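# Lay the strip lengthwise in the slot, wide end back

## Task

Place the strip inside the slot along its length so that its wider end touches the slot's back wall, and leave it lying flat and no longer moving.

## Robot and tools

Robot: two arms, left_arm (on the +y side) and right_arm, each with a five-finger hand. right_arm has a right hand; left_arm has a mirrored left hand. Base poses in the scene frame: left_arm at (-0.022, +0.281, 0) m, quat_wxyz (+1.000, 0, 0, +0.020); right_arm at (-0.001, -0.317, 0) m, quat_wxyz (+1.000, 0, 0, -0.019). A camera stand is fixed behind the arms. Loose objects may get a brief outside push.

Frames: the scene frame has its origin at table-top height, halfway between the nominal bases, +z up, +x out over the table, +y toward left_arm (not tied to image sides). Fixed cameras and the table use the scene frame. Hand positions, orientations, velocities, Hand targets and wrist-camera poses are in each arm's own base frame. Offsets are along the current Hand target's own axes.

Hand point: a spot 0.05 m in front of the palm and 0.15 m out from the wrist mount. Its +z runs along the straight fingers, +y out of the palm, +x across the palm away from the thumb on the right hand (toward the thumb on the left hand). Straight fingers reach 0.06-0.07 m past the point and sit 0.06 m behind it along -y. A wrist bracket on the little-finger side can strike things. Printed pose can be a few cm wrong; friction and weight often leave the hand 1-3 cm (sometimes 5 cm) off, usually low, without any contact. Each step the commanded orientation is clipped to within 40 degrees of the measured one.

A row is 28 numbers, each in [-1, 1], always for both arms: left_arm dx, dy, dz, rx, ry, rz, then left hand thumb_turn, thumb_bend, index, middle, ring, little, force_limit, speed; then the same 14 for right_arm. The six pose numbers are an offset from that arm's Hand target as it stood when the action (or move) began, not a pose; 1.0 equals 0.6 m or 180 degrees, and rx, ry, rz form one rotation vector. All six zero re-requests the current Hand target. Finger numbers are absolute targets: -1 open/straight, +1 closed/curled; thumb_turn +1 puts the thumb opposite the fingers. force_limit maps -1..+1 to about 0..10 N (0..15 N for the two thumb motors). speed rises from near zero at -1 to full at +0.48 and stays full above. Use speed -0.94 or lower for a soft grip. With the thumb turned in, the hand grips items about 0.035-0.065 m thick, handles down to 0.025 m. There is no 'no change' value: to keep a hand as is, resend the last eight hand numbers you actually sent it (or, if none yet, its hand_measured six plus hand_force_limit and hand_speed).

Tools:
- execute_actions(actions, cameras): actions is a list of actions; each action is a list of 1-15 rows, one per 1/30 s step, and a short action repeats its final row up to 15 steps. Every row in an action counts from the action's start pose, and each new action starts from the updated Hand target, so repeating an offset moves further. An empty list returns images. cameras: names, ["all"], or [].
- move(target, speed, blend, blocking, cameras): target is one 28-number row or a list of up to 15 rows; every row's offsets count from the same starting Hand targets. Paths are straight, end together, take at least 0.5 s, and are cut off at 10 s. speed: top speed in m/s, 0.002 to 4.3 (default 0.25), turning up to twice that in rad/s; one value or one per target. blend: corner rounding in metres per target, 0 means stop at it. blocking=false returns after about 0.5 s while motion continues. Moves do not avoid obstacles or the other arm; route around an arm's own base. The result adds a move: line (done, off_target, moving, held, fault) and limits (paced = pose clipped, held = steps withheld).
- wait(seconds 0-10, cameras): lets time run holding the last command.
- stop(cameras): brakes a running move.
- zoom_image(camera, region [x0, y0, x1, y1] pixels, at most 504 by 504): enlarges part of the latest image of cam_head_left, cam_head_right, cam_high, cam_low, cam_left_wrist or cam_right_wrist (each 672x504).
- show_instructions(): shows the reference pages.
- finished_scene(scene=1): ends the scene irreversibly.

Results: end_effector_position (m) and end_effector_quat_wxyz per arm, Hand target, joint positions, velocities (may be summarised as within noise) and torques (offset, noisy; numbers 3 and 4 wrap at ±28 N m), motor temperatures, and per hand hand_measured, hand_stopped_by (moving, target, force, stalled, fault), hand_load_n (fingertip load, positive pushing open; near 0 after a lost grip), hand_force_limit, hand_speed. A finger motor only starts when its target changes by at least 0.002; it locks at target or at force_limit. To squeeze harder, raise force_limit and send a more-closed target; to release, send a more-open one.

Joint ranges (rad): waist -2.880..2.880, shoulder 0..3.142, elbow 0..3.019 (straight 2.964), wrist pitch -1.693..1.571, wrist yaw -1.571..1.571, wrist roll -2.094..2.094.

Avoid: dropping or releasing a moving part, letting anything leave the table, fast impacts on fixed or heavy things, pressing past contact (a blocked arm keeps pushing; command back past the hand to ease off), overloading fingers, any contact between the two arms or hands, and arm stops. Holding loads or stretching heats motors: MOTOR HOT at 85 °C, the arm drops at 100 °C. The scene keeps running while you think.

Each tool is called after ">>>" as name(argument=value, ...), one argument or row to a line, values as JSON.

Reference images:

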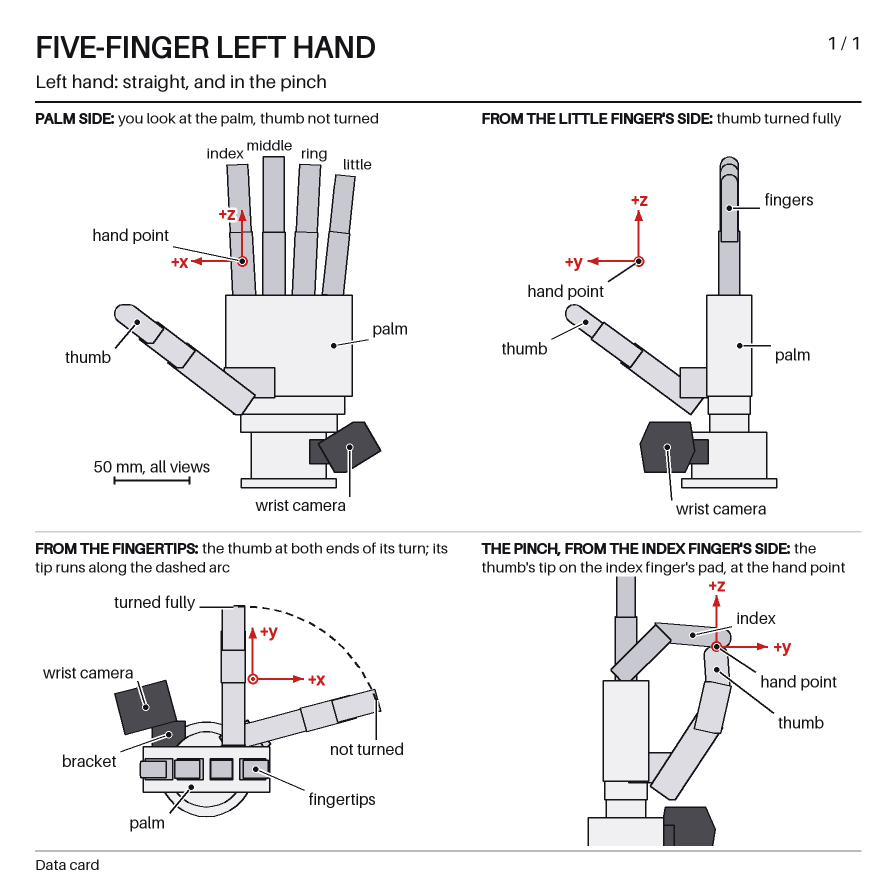

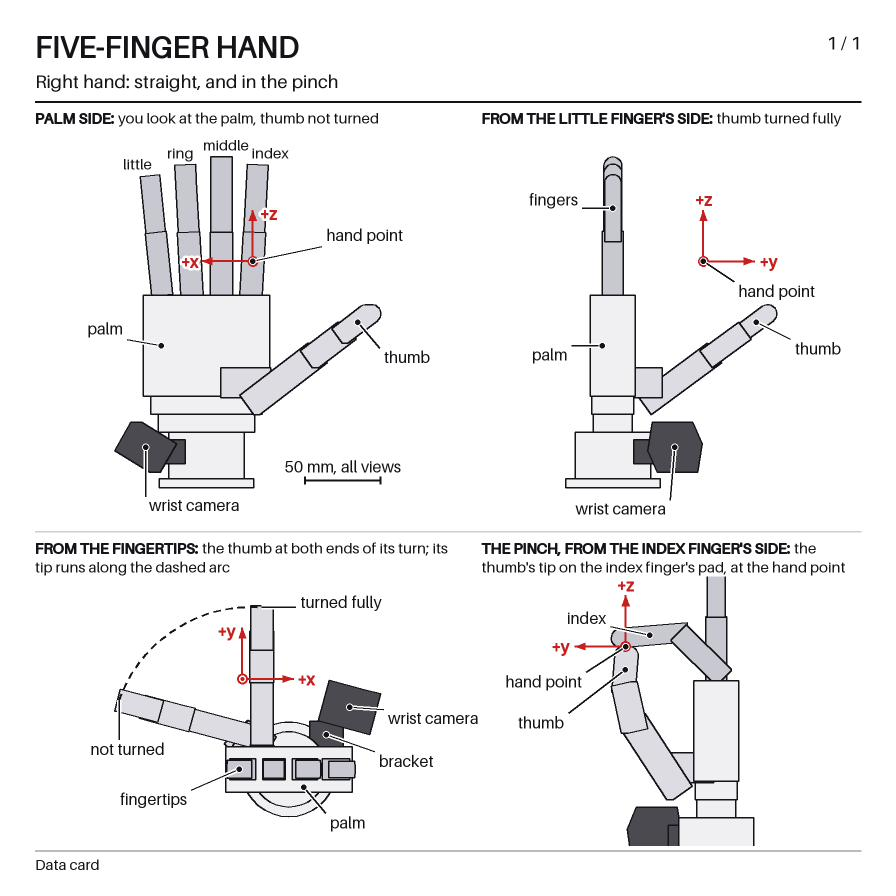

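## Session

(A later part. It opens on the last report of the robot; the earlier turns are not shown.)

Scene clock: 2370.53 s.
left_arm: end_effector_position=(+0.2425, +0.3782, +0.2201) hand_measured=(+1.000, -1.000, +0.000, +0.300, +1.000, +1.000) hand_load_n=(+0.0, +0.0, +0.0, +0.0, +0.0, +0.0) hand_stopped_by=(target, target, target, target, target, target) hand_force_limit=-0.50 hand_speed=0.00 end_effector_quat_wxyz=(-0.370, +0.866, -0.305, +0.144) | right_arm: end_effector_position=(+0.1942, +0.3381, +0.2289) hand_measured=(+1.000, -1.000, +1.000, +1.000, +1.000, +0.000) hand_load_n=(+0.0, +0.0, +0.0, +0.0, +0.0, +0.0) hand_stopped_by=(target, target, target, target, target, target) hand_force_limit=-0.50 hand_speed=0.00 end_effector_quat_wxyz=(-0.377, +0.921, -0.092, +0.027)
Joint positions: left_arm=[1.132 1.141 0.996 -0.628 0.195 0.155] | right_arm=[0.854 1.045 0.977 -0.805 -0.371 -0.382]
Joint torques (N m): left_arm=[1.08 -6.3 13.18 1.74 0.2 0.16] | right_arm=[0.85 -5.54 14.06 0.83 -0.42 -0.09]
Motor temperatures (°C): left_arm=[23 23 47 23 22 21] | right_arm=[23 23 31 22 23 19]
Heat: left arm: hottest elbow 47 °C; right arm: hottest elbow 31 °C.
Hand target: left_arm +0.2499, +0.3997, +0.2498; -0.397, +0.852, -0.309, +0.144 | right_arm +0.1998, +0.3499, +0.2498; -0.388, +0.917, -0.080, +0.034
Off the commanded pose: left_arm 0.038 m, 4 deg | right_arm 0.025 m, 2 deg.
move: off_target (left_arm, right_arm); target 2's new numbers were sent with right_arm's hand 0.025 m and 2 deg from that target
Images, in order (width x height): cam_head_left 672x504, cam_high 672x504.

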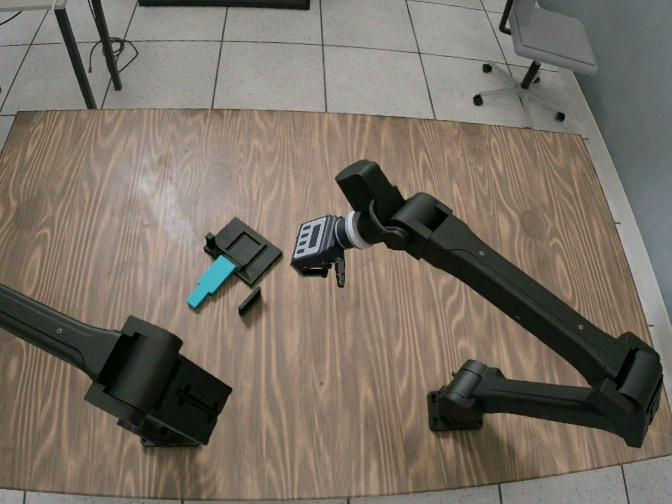

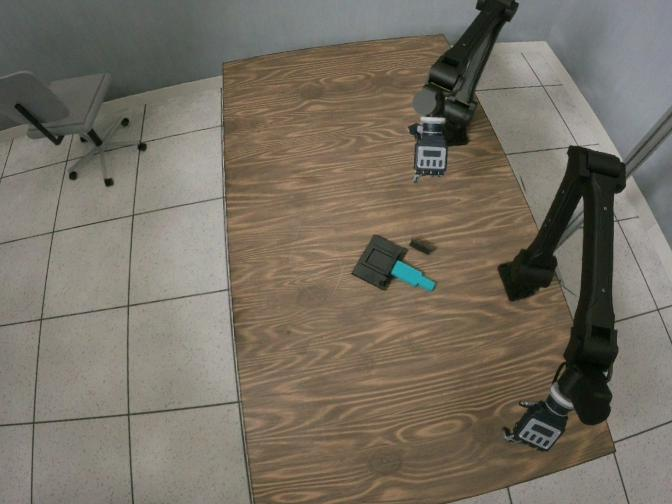

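>>> move(
  target=[0.162,-0.059,0.0705,0,0,0,1,-1,0,0.3,1,1,-0.5,0.0,-0.1957,-0.1527,0.4208,0,0,0,1,-1,1,1,1,0,-0.5,0],
  speed=0.2,
  cameras=["all"],
)

>>> zoom_image(
  camera="cam_right_wrist",
  region=[240, 20, 672, 340],
)

Scene clock: 2394.03 s.
left_arm: end_effector_position=(+0.3402, +0.3619, +0.2188) hand_measured=(+1.000, -1.000, +0.000, +0.300, +1.000, +1.000) hand_load_n=(+0.0, +0.0, +0.0, +0.0, +0.0, +0.0) hand_stopped_by=(target, target, target, target, target, target) hand_force_limit=-0.50 hand_speed=0.00 end_effector_quat_wxyz=(-0.369, +0.863, -0.318, +0.132) | right_arm: end_effector_position=(+0.1231, +0.5879, +0.1233) hand_measured=(+1.000, -1.000, +1.000, +1.000, +1.000, +0.000) hand_load_n=(+0.0, +0.0, +0.0, +0.0, +0.0, +0.0) hand_stopped_by=(target, target, target, target, target, target) hand_force_limit=-0.50 hand_speed=0.00 end_effector_quat_wxyz=(-0.367, +0.926, -0.079, +0.031)
Joint positions: left_arm=[0.879 1.251 1.085 -0.599 0.003 0.013] | right_arm=[1.299 1.624 1.235 -0.43 -0.069 -0.074]
Joint torques (N m): left_arm=[0.15 -7.65 13.16 2.17 -0.27 -0.18] | right_arm=[0.62 -13.8 13.24 1.96 0.03 0.07]
Heat: left arm: hottest elbow 48 °C; right arm: hottest elbow 34 °C.
Hand target: left_arm +0.3599, +0.3797, +0.2498; -0.397, +0.852, -0.309, +0.144 | right_arm +0.1268, +0.6116, +0.1397; -0.388, +0.917, -0.080, +0.034
Off the commanded pose: left_arm 0.041 m, 4 deg | right_arm 0.029 m, 3 deg.
move: off_target (left_arm, right_arm)

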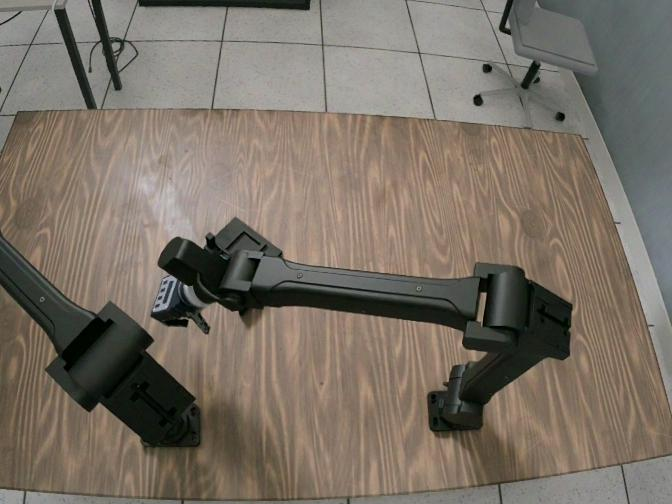

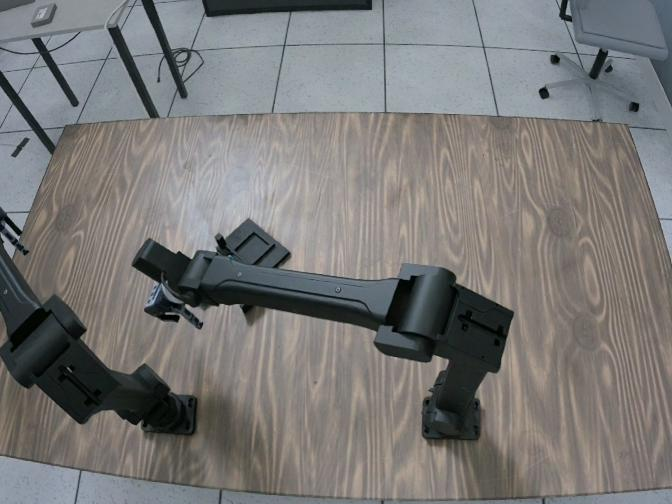

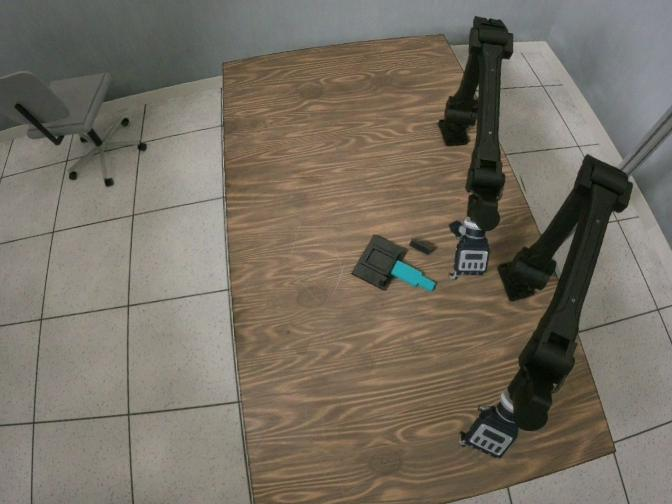

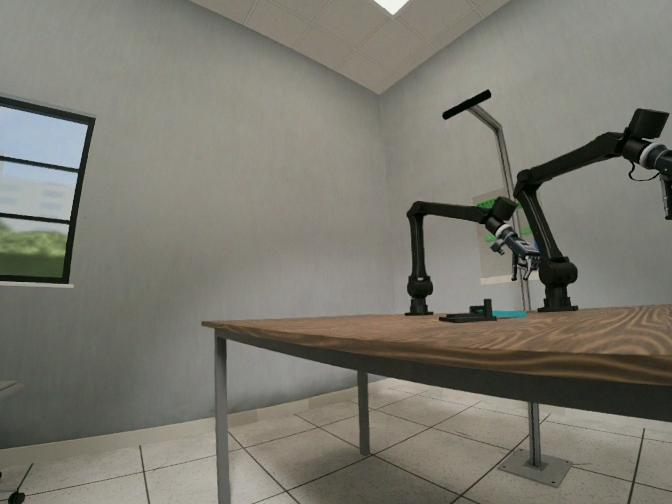

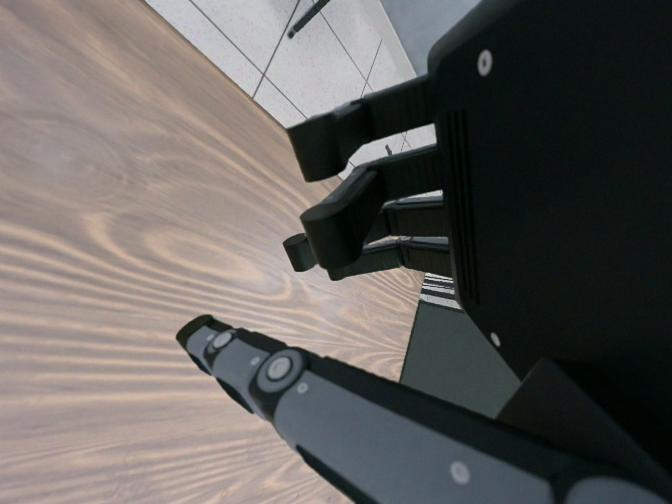

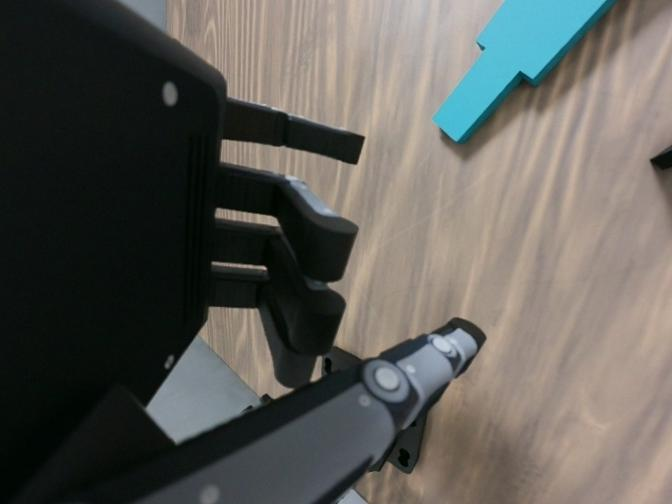

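Scaled by 1.167 from the camera's 672x504 image, which has a finer 960x720 frame.

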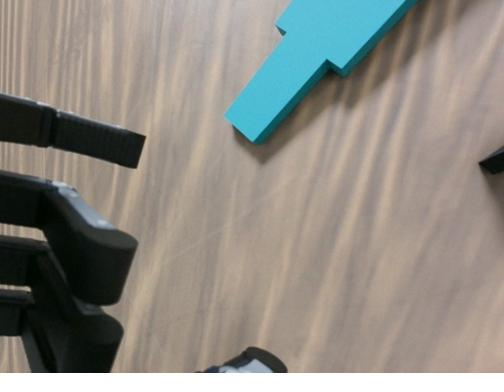

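>>> move(
  target=[0,0,0,0,0,0,1,-1,0,0.3,1,1,-0.5,0.0,0,0.1198,0.1158,0,0,0,1,-1,1,1,1,0,-0.5,0],
  speed=0.12,
  cameras=["cam_right_wrist","cam_low"],
)

>>> zoom_image(
  camera="cam_low",
  region=[430, 210, 590, 335],
)

Scene clock: 2410.00 s.
left_arm: end_effector_position=(+0.3402, +0.3619, +0.2188) hand_measured=(+1.000, -1.000, +0.000, +0.300, +1.000, +1.000) hand_load_n=(+0.0, +0.0, +0.0, +0.0, +0.0, +0.0) hand_stopped_by=(target, target, target, target, target, target) hand_force_limit=-0.50 hand_speed=0.00 end_effector_quat_wxyz=(-0.369, +0.863, -0.318, +0.132) | right_arm: end_effector_position=(+0.1294, +0.6105, +0.0495) hand_measured=(+1.000, -1.000, +1.000, +1.000, +1.000, +0.000) hand_load_n=(-0.5, +0.0, +0.0, +0.0, +0.0, +0.0) hand_stopped_by=(target, target, target, target, target, target) hand_force_limit=-0.50 hand_speed=0.00 end_effector_quat_wxyz=(-0.390, +0.917, -0.077, +0.036)
Joint positions: left_arm=[0.879 1.251 1.085 -0.599 0.003 0.013] | right_arm=[1.299 1.752 1.164 -0.18 -0.069 -0.074]
Joint torques (N m): left_arm=[0.15 -7.65 13.18 2.17 -0.27 -0.19] | right_arm=[0.5 -15.21 7.72 2.1 0.05 0.05]
Heat: left arm: hottest elbow 51 °C; right arm: hottest elbow 35 °C.
Hand target: left_arm +0.3599, +0.3797, +0.2498; -0.397, +0.852, -0.309, +0.144 | right_arm +0.1268, +0.6113, +0.0396; -0.388, +0.917, -0.080, +0.034
Off the commanded pose: left_arm 0.041 m, 4 deg | right_arm 0.010 m, 0 deg.
move: off_target (left_arm)
Images, in order (width x height): cam_low 672x504, cam_right_wrist 672x504.

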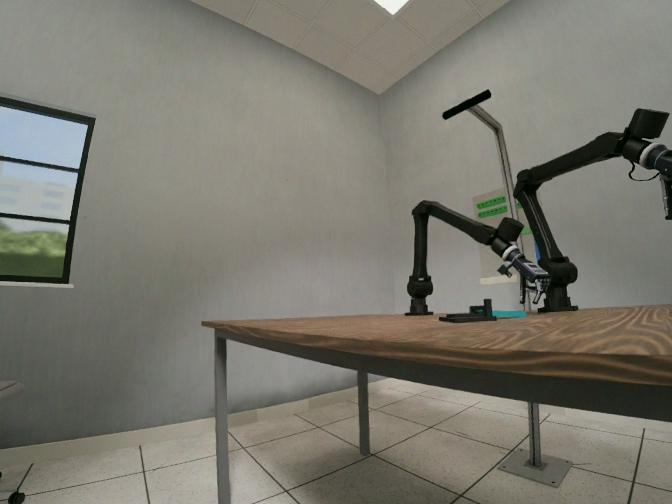

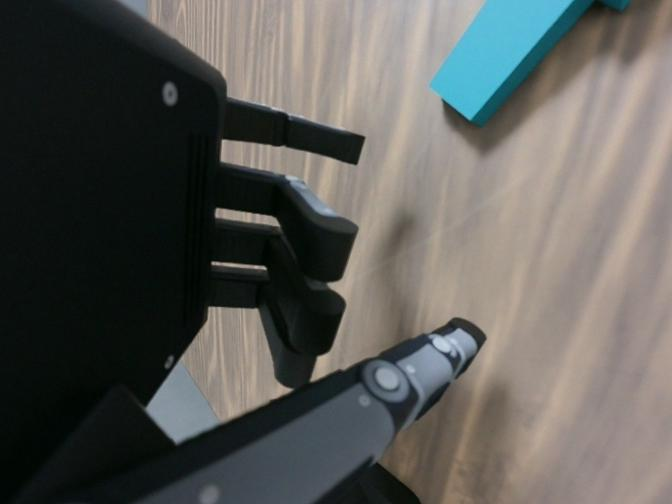

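Scaled by 3.150 from the camera's 672x504 image, which has a finer 960x720 frame.

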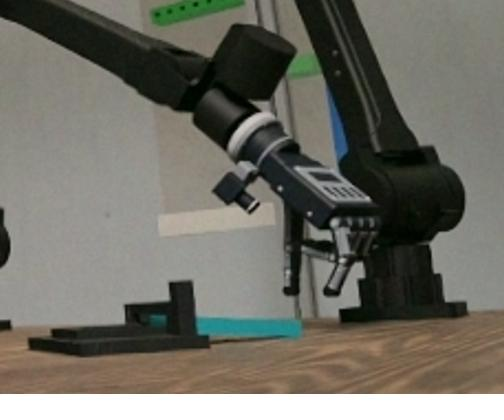

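>>> move(
  target=[0,0,0,0,0,0,1,-1,0,0.3,1,1,-0.5,0.0,0.0125,0.0437,-0.002,0,0,0,1,-1,1,1,1,0,-0.5,0],
  speed=0.06,
  cameras=["cam_right_wrist","cam_low"],
)

>>> zoom_image(
  camera="cam_low",
  region=[430, 210, 590, 335],
)

Scene clock: 2437.17 s.
left_arm: end_effector_position=(+0.3402, +0.3619, +0.2188) hand_measured=(+1.000, -1.000, +0.000, +0.300, +1.000, +1.000) hand_load_n=(+0.0, +0.0, +0.0, +0.0, +0.0, +0.0) hand_stopped_by=(target, target, target, target, target, target) hand_force_limit=-0.50 hand_speed=0.00 end_effector_quat_wxyz=(-0.369, +0.863, -0.318, +0.132) | right_arm: end_effector_position=(+0.1253, +0.5938, +0.0272) hand_measured=(+1.000, -1.000, +1.000, +1.000, +1.000, +0.000) hand_load_n=(+0.0, +0.0, +0.0, +0.0, +0.0, +0.0) hand_stopped_by=(target, target, target, target, target, target) hand_force_limit=-0.50 hand_speed=0.00 end_effector_quat_wxyz=(-0.388, +0.918, -0.078, +0.033)
Joint positions: left_arm=[0.879 1.251 1.085 -0.599 0.003 0.013] | right_arm=[1.296 1.752 1.095 -0.118 -0.076 -0.074]
Joint torques (N m): left_arm=[0.09 -7.65 13.18 2.17 -0.27 -0.19] | right_arm=[-0.67 -15.44 7.02 2.18 -0.22 -0.06]
Motor temperatures (°C): left_arm=[23 23 53 23 22 21] | right_arm=[23 25 31 22 23 19]
Heat: left arm: hottest elbow 53 °C; right arm: hottest elbow 31 °C.
Hand target: left_arm +0.3599, +0.3797, +0.2498; -0.397, +0.852, -0.309, +0.144 | right_arm +0.1310, +0.5912, +0.0217; -0.388, +0.917, -0.080, +0.034
Off the commanded pose: left_arm 0.041 m, 4 deg | right_arm 0.008 m, 0 deg.
move: off_target (left_arm)
Images, in order (width x height): cam_low 672x504, cam_right_wrist 672x504.

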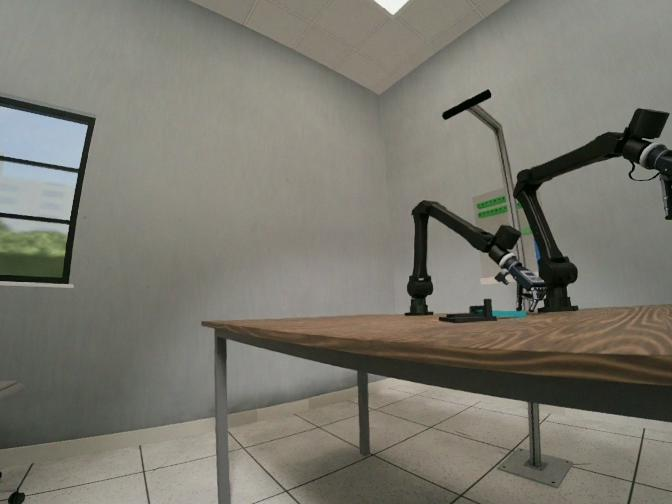

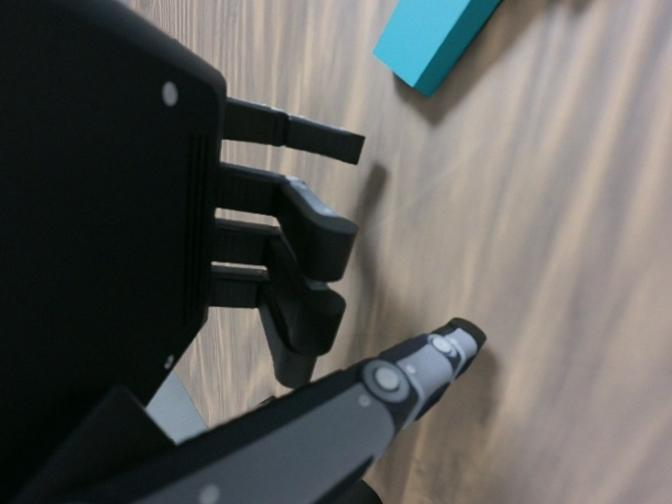

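Scaled by 3.150 from the camera's 672x504 image, which has a finer 960x720 frame.

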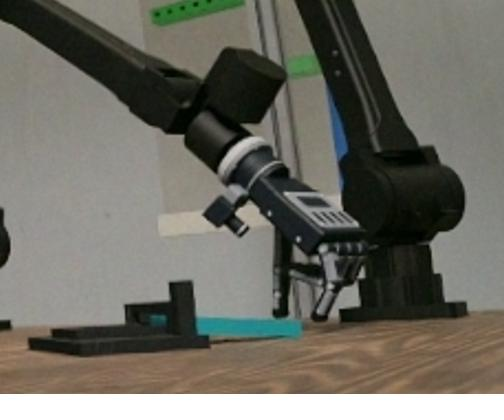

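>>> move(
  target=[0,0,0,0,0,0,1,-1,0,0.3,1,1,-0.5,0.0,0.045,0.0185,-0.012,0,0,0,1,-1,1,1,1,0,-0.5,0],
  speed=0.05,
  cameras=["cam_right_wrist","cam_low"],
)

>>> zoom_image(
  camera="cam_low",
  region=[430, 210, 590, 335],
)

Scene clock: 2459.47 s.
left_arm: end_effector_position=(+0.3402, +0.3619, +0.2188) hand_measured=(+1.000, -1.000, +0.000, +0.300, +1.000, +1.000) hand_load_n=(+0.0, +0.0, -0.5, +0.0, +0.0, +0.0) hand_stopped_by=(target, target, target, target, target, target) hand_force_limit=-0.50 hand_speed=0.00 end_effector_quat_wxyz=(-0.369, +0.863, -0.318, +0.132) | right_arm: end_effector_position=(+0.1484, +0.5767, +0.0172) hand_measured=(+1.000, -1.000, +1.000, +1.000, +1.000, +0.000) hand_load_n=(+0.0, +0.0, +0.0, +0.0, +0.0, +0.0) hand_stopped_by=(target, target, target, target, target, target) hand_force_limit=-0.50 hand_speed=0.00 end_effector_quat_wxyz=(-0.383, +0.920, -0.081, +0.029)
Joint positions: left_arm=[0.879 1.251 1.085 -0.599 0.003 0.013] | right_arm=[1.241 1.752 1.067 -0.105 -0.118 -0.107]
Joint torques (N m): left_arm=[0.15 -7.65 13.18 2.15 -0.27 -0.19] | right_arm=[-0.85 -16.44 6.79 2.04 -0.16 -0.12]
Heat: left arm: hottest elbow 54 °C; right arm: hottest elbow 30 °C.
Hand target: left_arm +0.3599, +0.3797, +0.2498; -0.397, +0.852, -0.309, +0.144 | right_arm +0.1552, +0.5739, +0.0187; -0.388, +0.917, -0.080, +0.034
Off the commanded pose: left_arm 0.041 m, 4 deg | right_arm 0.008 m, 1 deg.
move: off_target (left_arm)
Images, in order (width x height): cam_low 672x504, cam_right_wrist 672x504.

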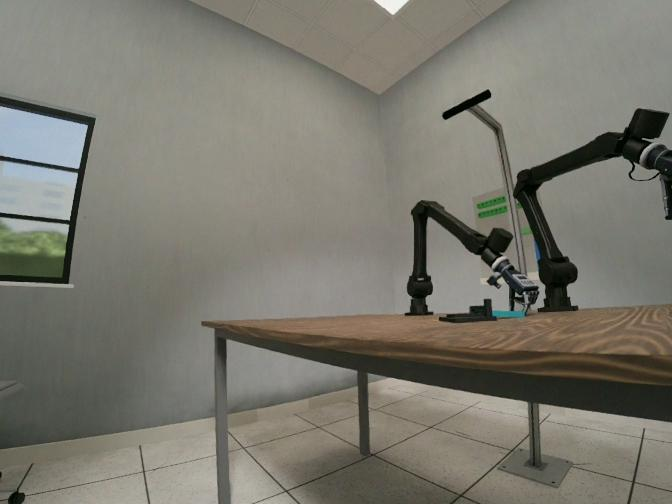

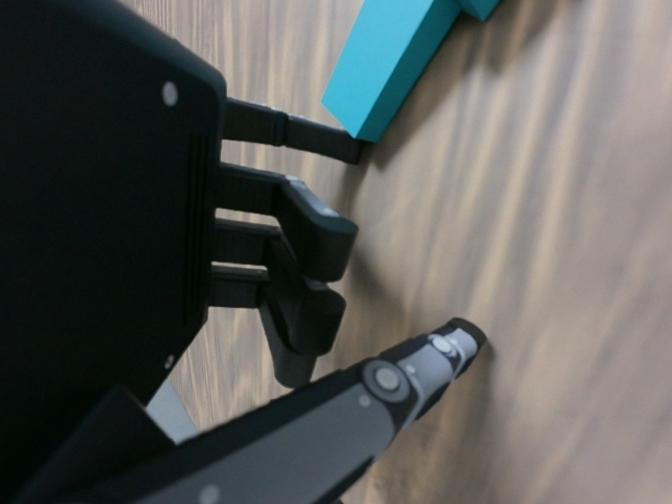

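Scaled by 3.150 from the camera's 672x504 image, which has a finer 960x720 frame.

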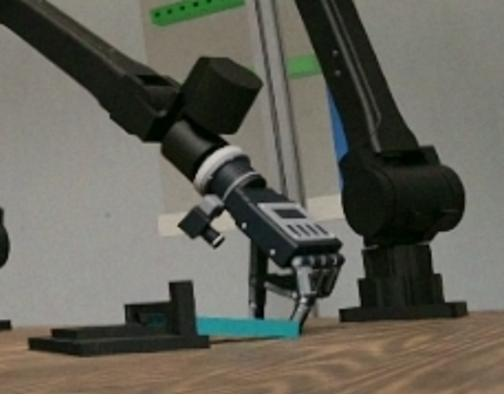

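>>> move(
  target=[
    [0,0,0,0,0,0,1,-1,0,0.3,1,1,-0.5,0.0,-0.0203,-0.0923,-0.0517,0,0,0,1,-1,1,1,1,0,-0.5,0],
    [0,0,0,0,0,0,1,-1,0,0.3,1,1,-0.5,0.0,-0.0123,-0.0205,0.0133,0,0,0,1,-1,1,1,1,0,-0.5,0],
  ],
  speed=0.08,
  cameras=["cam_right_wrist","cam_low"],
)

>>> zoom_image(
  camera="cam_low",
  region=[430, 210, 590, 335],
)

Scene clock: 2484.73 s.
left_arm: end_effector_position=(+0.3402, +0.3619, +0.2188) hand_measured=(+1.000, -1.000, +0.000, +0.300, +1.000, +1.000) hand_load_n=(+0.0, +0.0, +0.0, +0.0, +0.0, +0.0) hand_stopped_by=(target, target, target, target, target, target) hand_force_limit=-0.50 hand_speed=0.00 end_effector_quat_wxyz=(-0.369, +0.863, -0.318, +0.132) | right_arm: end_effector_position=(+0.1516, +0.5904, +0.0341) hand_measured=(+1.000, -1.000, +1.000, +1.000, +1.000, +0.000) hand_load_n=(+0.0, +0.0, +0.0, +0.0, +0.5, +0.0) hand_stopped_by=(target, target, target, target, target, target) hand_force_limit=-0.50 hand_speed=0.00 end_effector_quat_wxyz=(-0.392, +0.916, -0.080, +0.037)
Joint positions: left_arm=[0.879 1.251 1.085 -0.599 0.003 0.013] | right_arm=[1.248 1.746 1.106 -0.126 -0.103 -0.105]
Joint torques (N m): left_arm=[0.15 -7.65 13.18 2.17 -0.27 -0.19] | right_arm=[0.15 -14.56 7.31 2.1 -0.24 -0.02]
Motor temperatures (°C): left_arm=[23 23 55 23 22 21] | right_arm=[23 26 30 22 23 19]
Heat: left arm: hottest elbow 55 °C; right arm: hottest elbow 30 °C.
Hand target: left_arm +0.3599, +0.3797, +0.2498; -0.397, +0.852, -0.309, +0.144 | right_arm +0.1506, +0.5893, +0.0221; -0.388, +0.917, -0.080, +0.034
Off the commanded pose: left_arm 0.041 m, 4 deg | right_arm 0.012 m, 1 deg.
move: off_target (left_arm, right_arm)
Images, in order (width x height): cam_low 672x504, cam_right_wrist 672x504.

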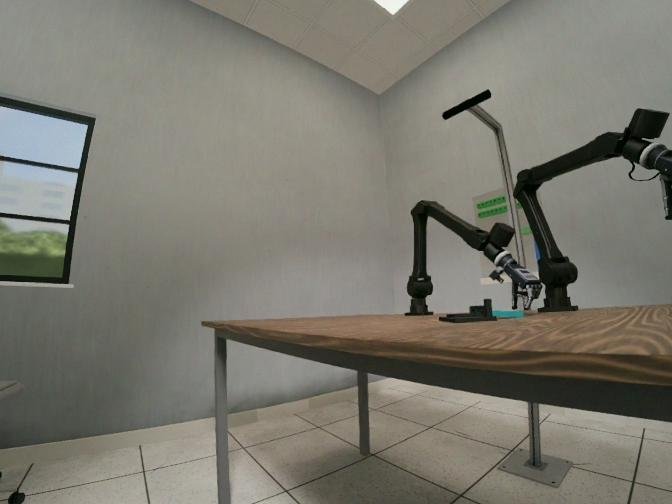

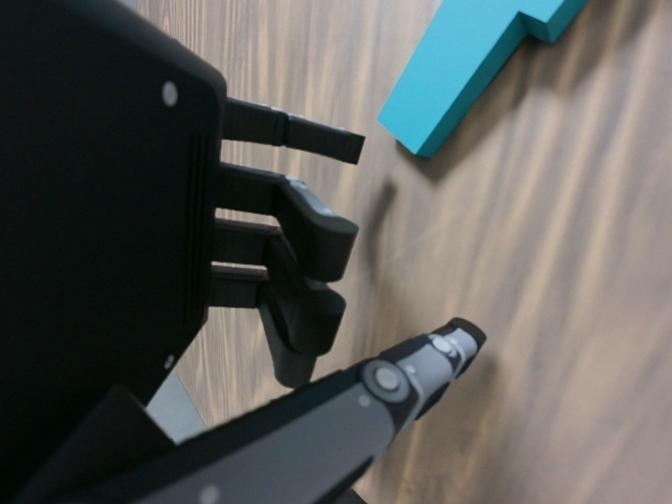

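Scaled by 3.150 from the camera's 672x504 image, which has a finer 960x720 frame.

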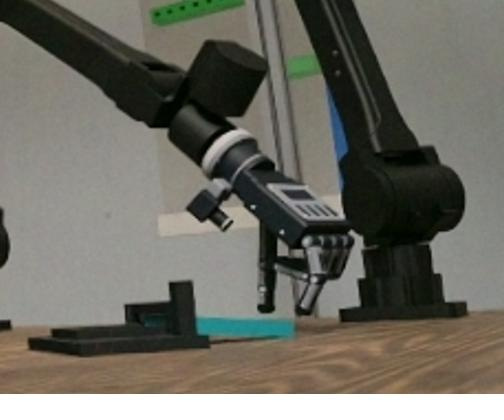

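>>> move(
  target=[0,0,0,0,0,0,1,-1,0,0.3,1,1,-0.5,0.0,0.0497,0.0117,-0.0142,0,0,0,1,-1,1,1,1,0,-0.5,0],
  speed=0.04,
  cameras=["cam_right_wrist","cam_low","cam_high"],
)

>>> zoom_image(
  camera="cam_low",
  region=[430, 210, 590, 335],
)

>>> zoom_image(
  camera="cam_high",
  region=[340, 220, 520, 320],
)

Scene clock: 2508.93 s.
left_arm: end_effector_position=(+0.3402, +0.3619, +0.2188) hand_measured=(+1.000, -1.000, +0.000, +0.300, +1.000, +1.000) hand_load_n=(+0.0, +0.0, +0.0, +0.0, +0.0, +0.0) hand_stopped_by=(target, target, target, target, target, target) hand_force_limit=-0.50 hand_speed=0.00 end_effector_quat_wxyz=(-0.369, +0.863, -0.318, +0.132) | right_arm: end_effector_position=(+0.1675, +0.5809, +0.0315) hand_measured=(+1.000, -1.000, +1.000, +1.000, +1.000, +0.000) hand_load_n=(+0.0, +0.0, +0.0, +0.0, +0.0, -0.5) hand_stopped_by=(target, target, target, target, target, target) hand_force_limit=-0.50 hand_speed=0.00 end_effector_quat_wxyz=(-0.392, +0.916, -0.076, +0.028)
Joint positions: left_arm=[0.879 1.251 1.085 -0.599 0.003 0.013] | right_arm=[1.206 1.746 1.098 -0.125 -0.152 -0.136]
Joint torques (N m): left_arm=[0.09 -7.65 13.18 2.15 -0.27 -0.19] | right_arm=[-1.32 -15.5 6.69 1.96 -0.04 -0.11]
Motor temperatures (°C): left_arm=[23 23 55 23 22 21] | right_arm=[23 26 29 22 23 19]
Heat: left arm: hottest elbow 55 °C; right arm: hottest elbow 29 °C.
Hand target: left_arm +0.3599, +0.3797, +0.2498; -0.397, +0.852, -0.309, +0.144 | right_arm +0.1780, +0.5732, +0.0230; -0.388, +0.917, -0.080, +0.034
Off the commanded pose: left_arm 0.041 m, 4 deg | right_arm 0.015 m, 1 deg.
move: off_target (left_arm, right_arm)
Images, in order (width x height): cam_high 672x504, cam_low 672x504, cam_right_wrist 672x504.

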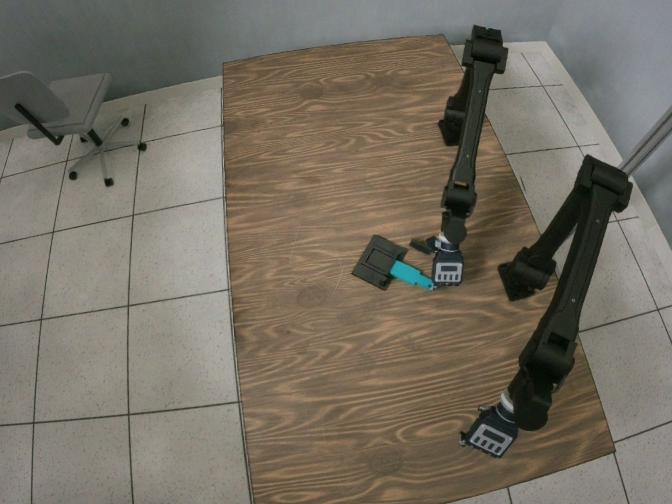

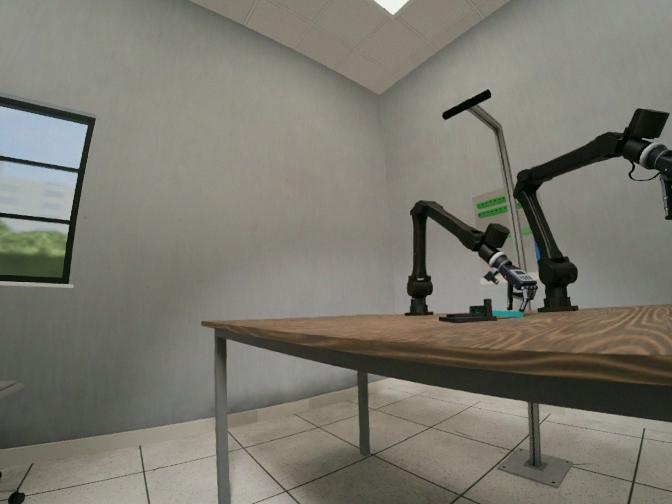

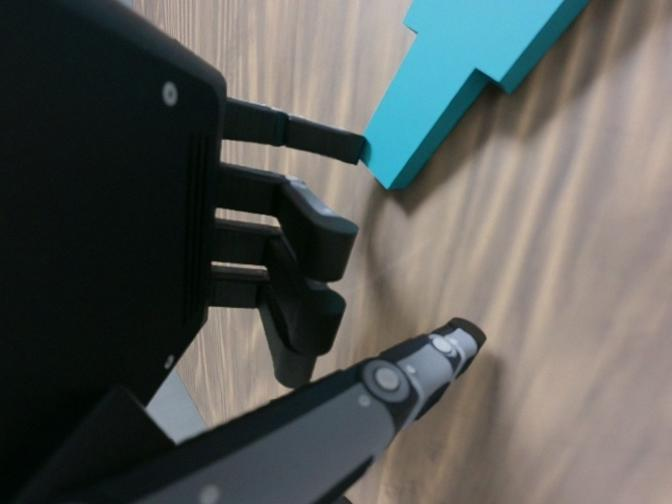

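Scaled by 3.150 from the camera's 672x504 image, which has a finer 960x720 frame.

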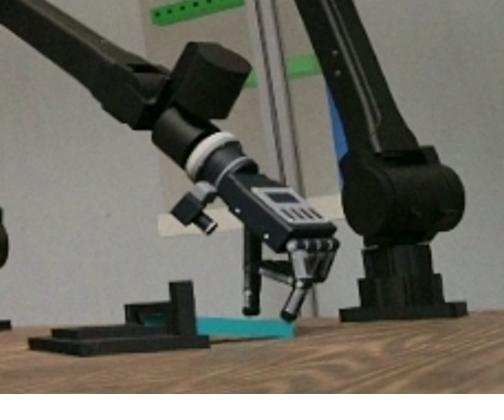

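Scaled by 2.800 from the camera's 672x504 image, which has a finer 960x720 frame.

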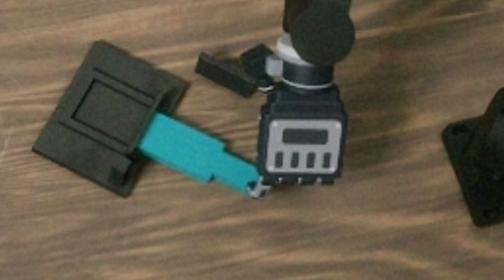

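>>> move(
  target=[0,0,0,0,0,0,1,-1,0,0.3,1,1,-0.5,0.0,-0.0373,-0.0092,0.0192,0,0,0,1,-1,1,1,1,0,-0.5,0],
  speed=0.06,
  cameras=["cam_right_wrist"],
)

Scene clock: 2528.77 s.
left_arm: end_effector_position=(+0.3402, +0.3619, +0.2188) hand_measured=(+1.000, -1.000, +0.000, +0.300, +1.000, +1.000) hand_load_n=(+0.0, +0.0, +0.0, +0.0, +0.0, +0.0) hand_stopped_by=(target, target, target, target, target, target) hand_force_limit=-0.50 hand_speed=0.00 end_effector_quat_wxyz=(-0.369, +0.863, -0.318, +0.132) | right_arm: end_effector_position=(+0.1642, +0.5841, +0.0303) hand_measured=(+1.000, -1.000, +1.000, +1.000, +1.000, +0.000) hand_load_n=(+0.0, +0.0, +0.0, +0.0, +0.0, +0.0) hand_stopped_by=(target, target, target, target, target, target) hand_force_limit=-0.50 hand_speed=0.00 end_effector_quat_wxyz=(-0.391, +0.916, -0.079, +0.039)
Joint positions: left_arm=[0.879 1.251 1.085 -0.599 0.003 0.013] | right_arm=[1.222 1.748 1.098 -0.119 -0.117 -0.126]
Joint torques (N m): left_arm=[0.09 -7.65 13.18 2.17 -0.27 -0.19] | right_arm=[0.97 -13.92 8.28 2.09 -0.07 0.08]
Motor temperatures (°C): left_arm=[23 24 56 23 22 21] | right_arm=[23 26 28 22 23 19]
Heat: left arm: hottest elbow 56 °C; right arm: hottest elbow 28 °C.
Hand target: left_arm +0.3599, +0.3797, +0.2498; -0.397, +0.852, -0.309, +0.144 | right_arm +0.1580, +0.5891, +0.0190; -0.388, +0.917, -0.080, +0.034
Off the commanded pose: left_arm 0.041 m, 4 deg | right_arm 0.014 m, 1 deg.
move: off_target (left_arm, right_arm)
Images, in order (width x height): cam_right_wrist 672x504.

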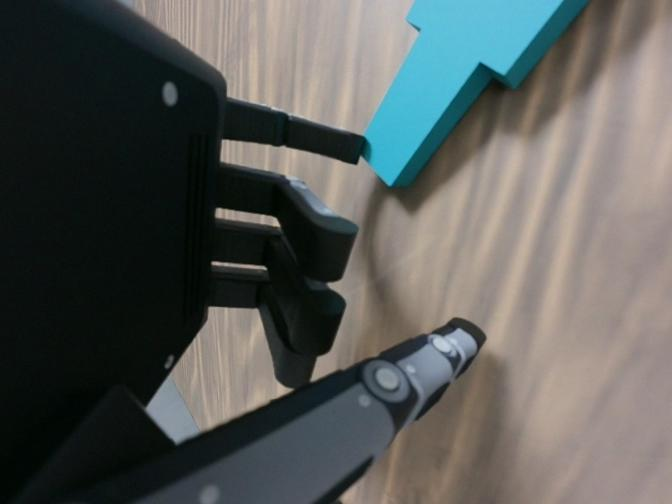

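>>> move(
  target=[
    [0,0,0,0,0,0,1,-1,0,0.3,1,1,-0.5,0.0,-0.0148,-0.102,-0.0885,0,0,0,1,-1,1,1,1,0,-0.5,0],
    [0,0,0,0,0,0,1,-1,0,0.3,1,1,-0.5,0.0,-0.015,-0.0342,-0.039,0,0,0,1,-1,1,1,1,0,-0.5,0],
    [0,0,0,0,0,0,1,-1,0,0.3,1,1,-0.5,0.0,-0.015,0.0102,0.0038,0,0,0,1,-1,1,1,1,0,-0.5,0],
  ],
  speed=[0.12,0.1,0.06],
  blend=[0,0.01,0],
  cameras=["cam_right_wrist","cam_low"],
)

>>> zoom_image(
  camera="cam_low",
  region=[430, 210, 590, 335],
)

Scene clock: 2603.80 s.
left_arm: end_effector_position=(+0.3402, +0.3619, +0.2188) hand_measured=(+1.000, -1.000, +0.000, +0.300, +1.000, +1.000) hand_load_n=(+0.5, +0.0, +0.0, +0.0, +0.0, +0.0) hand_stopped_by=(target, target, target, target, target, target) hand_force_limit=-0.50 hand_speed=0.00 end_effector_quat_wxyz=(-0.369, +0.863, -0.318, +0.132) | right_arm: end_effector_position=(+0.1541, +0.5884, +0.0258) hand_measured=(+1.000, -1.000, +1.000, +1.000, +1.000, +0.000) hand_load_n=(+0.0, +0.0, +0.0, +0.0, +0.0, +0.0) hand_stopped_by=(target, target, target, target, target, target) hand_force_limit=-0.50 hand_speed=0.00 end_effector_quat_wxyz=(-0.393, +0.915, -0.080, +0.038)
Joint positions: left_arm=[0.879 1.251 1.085 -0.599 0.003 0.013] | right_arm=[1.242 1.757 1.093 -0.101 -0.106 -0.11]
Joint torques (N m): left_arm=[0.15 -7.65 13.19 2.17 -0.27 -0.19] | right_arm=[0.67 -14.51 7.15 2.14 -0.03 0.04]
Motor temperatures (°C): left_arm=[23 24 57 23 22 21] | right_arm=[23 25 28 22 23 19]
Heat: left arm: hottest elbow 57 °C; right arm: hottest elbow 28 °C.
Hand target: left_arm +0.3599, +0.3797, +0.2498; -0.397, +0.852, -0.309, +0.144 | right_arm +0.1487, +0.5880, +0.0129; -0.388, +0.917, -0.080, +0.034
Off the commanded pose: left_arm 0.041 m, 4 deg | right_arm 0.014 m, 1 deg.
move: off_target (left_arm, right_arm)
Images, in order (width x height): cam_low 672x504, cam_right_wrist 672x504.

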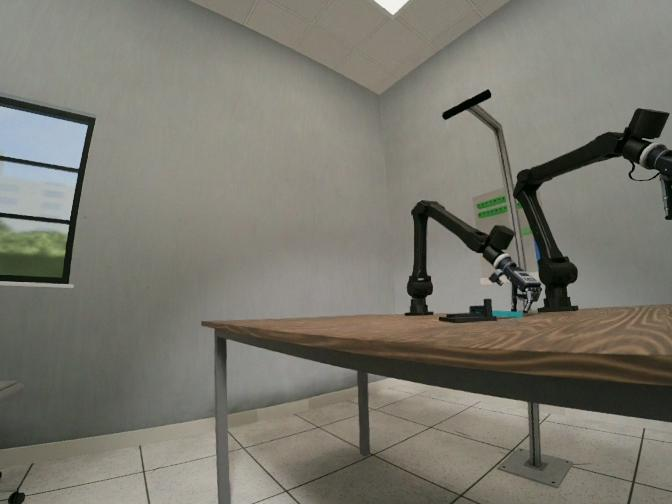

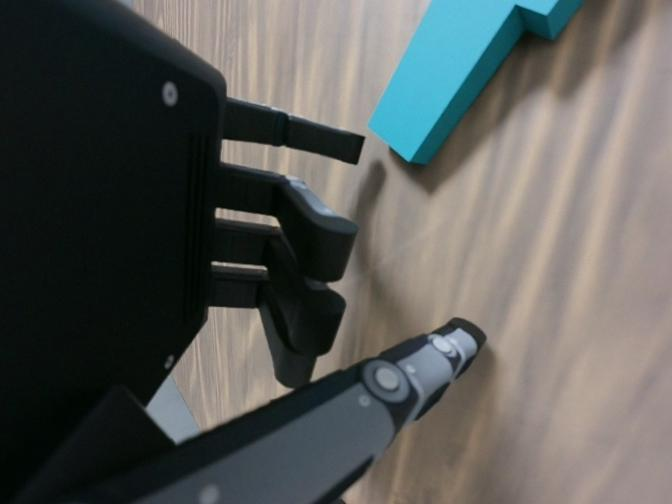

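Scaled by 3.150 from the camera's 672x504 image, which has a finer 960x720 frame.

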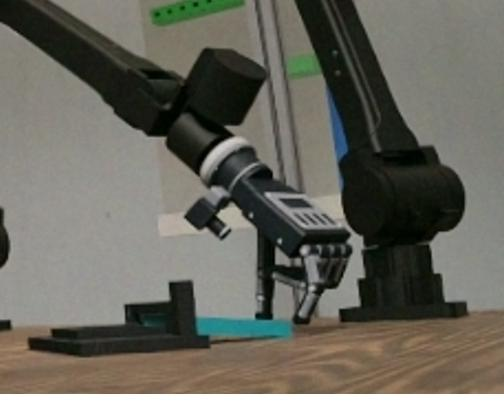

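>>> move(
  target=[0,0,0,0,0,0,1,-1,0,0.3,1,1,-0.5,0.0,0.0687,0.0165,-0.0342,0,0,0,1,-1,1,1,1,0,-0.5,0],
  speed=0.04,
  cameras=["cam_right_wrist","cam_low","cam_high"],
)

>>> zoom_image(
  camera="cam_low",
  region=[430, 210, 590, 335],
)

>>> zoom_image(
  camera="cam_high",
  region=[340, 220, 480, 320],
)

Scene clock: 2625.40 s.
left_arm: end_effector_position=(+0.3402, +0.3619, +0.2188) hand_measured=(+1.000, -1.000, +0.000, +0.300, +1.000, +1.000) hand_load_n=(+0.0, +0.0, +0.0, +0.0, +0.0, +0.0) hand_stopped_by=(target, target, target, target, target, target) hand_force_limit=-0.50 hand_speed=0.00 end_effector_quat_wxyz=(-0.369, +0.863, -0.318, +0.132) | right_arm: end_effector_position=(+0.1791, +0.5648, +0.0179) hand_measured=(+1.000, -1.000, +1.000, +1.000, +1.000, +0.000) hand_load_n=(+0.0, +0.0, +0.0, +0.0, +0.0, +0.0) hand_stopped_by=(target, target, target, target, target, target) hand_force_limit=-0.50 hand_speed=0.00 end_effector_quat_wxyz=(-0.387, +0.918, -0.080, +0.029)
Joint positions: left_arm=[0.879 1.251 1.085 -0.599 0.003 0.013] | right_arm=[1.175 1.748 1.061 -0.1 -0.166 -0.153]
Joint torques (N m): left_arm=[0.09 -7.65 13.18 2.15 -0.26 -0.19] | right_arm=[-0.85 -16.62 6.9 1.48 -0.17 -0.11]
Motor temperatures (°C): left_arm=[23 24 57 23 22 21] | right_arm=[23 25 28 22 23 19]
Heat: left arm: hottest elbow 57 °C; right arm: hottest elbow 28 °C.
Hand target: left_arm +0.3599, +0.3797, +0.2498; -0.397, +0.852, -0.309, +0.144 | right_arm +0.1855, +0.5595, +0.0200; -0.388, +0.917, -0.080, +0.034
Off the commanded pose: left_arm 0.041 m, 4 deg | right_arm 0.009 m, 1 deg.
move: off_target (left_arm)
Images, in order (width x height): cam_high 672x504, cam_low 672x504, cam_right_wrist 672x504.

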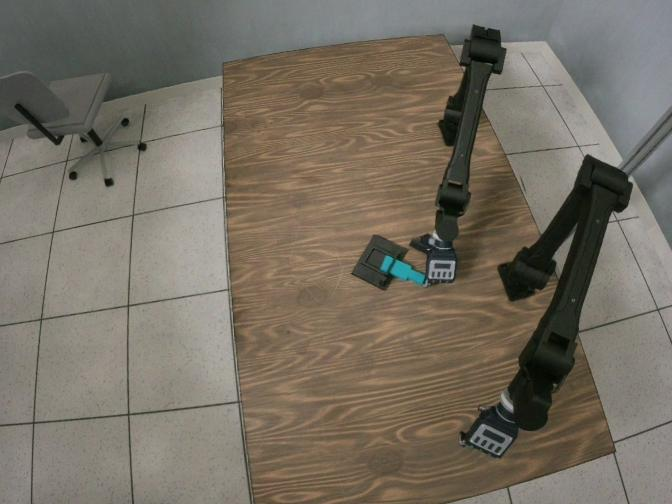

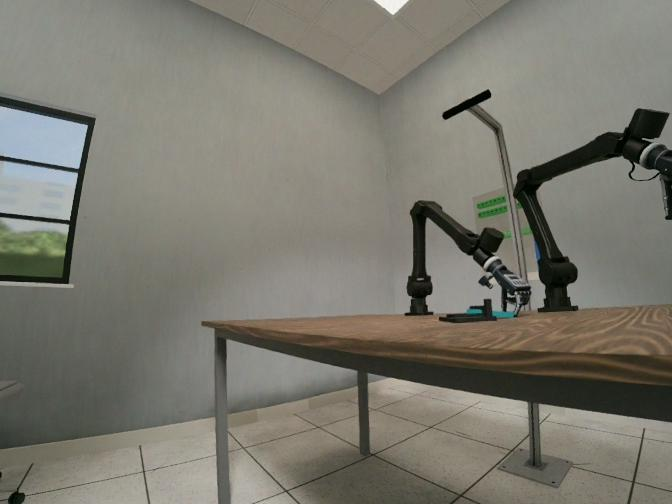

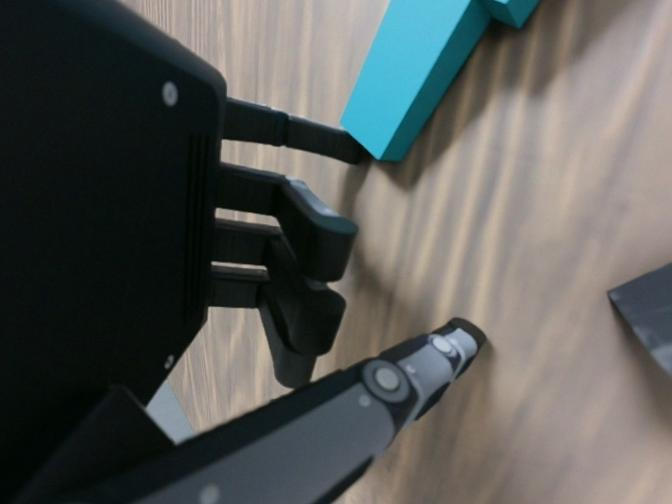

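Scaled by 3.150 from the camera's 672x504 image, which has a finer 960x720 frame.

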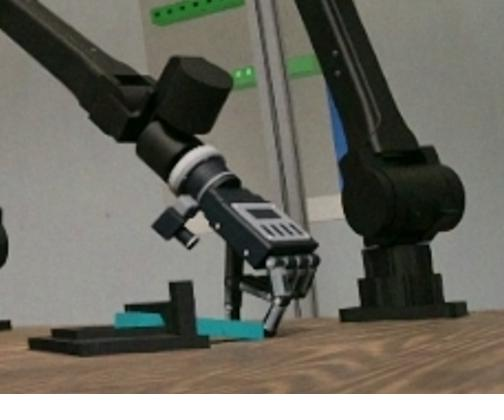

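Scaled by 3.600 from the camera's 672x504 image, which has a finer 960x720 frame.

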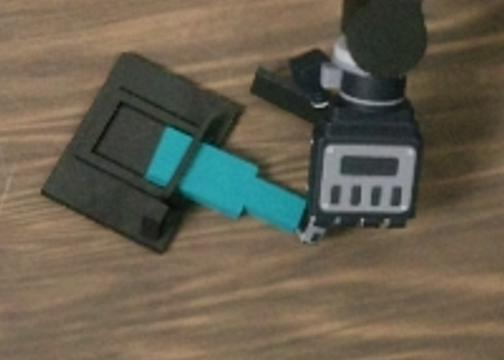

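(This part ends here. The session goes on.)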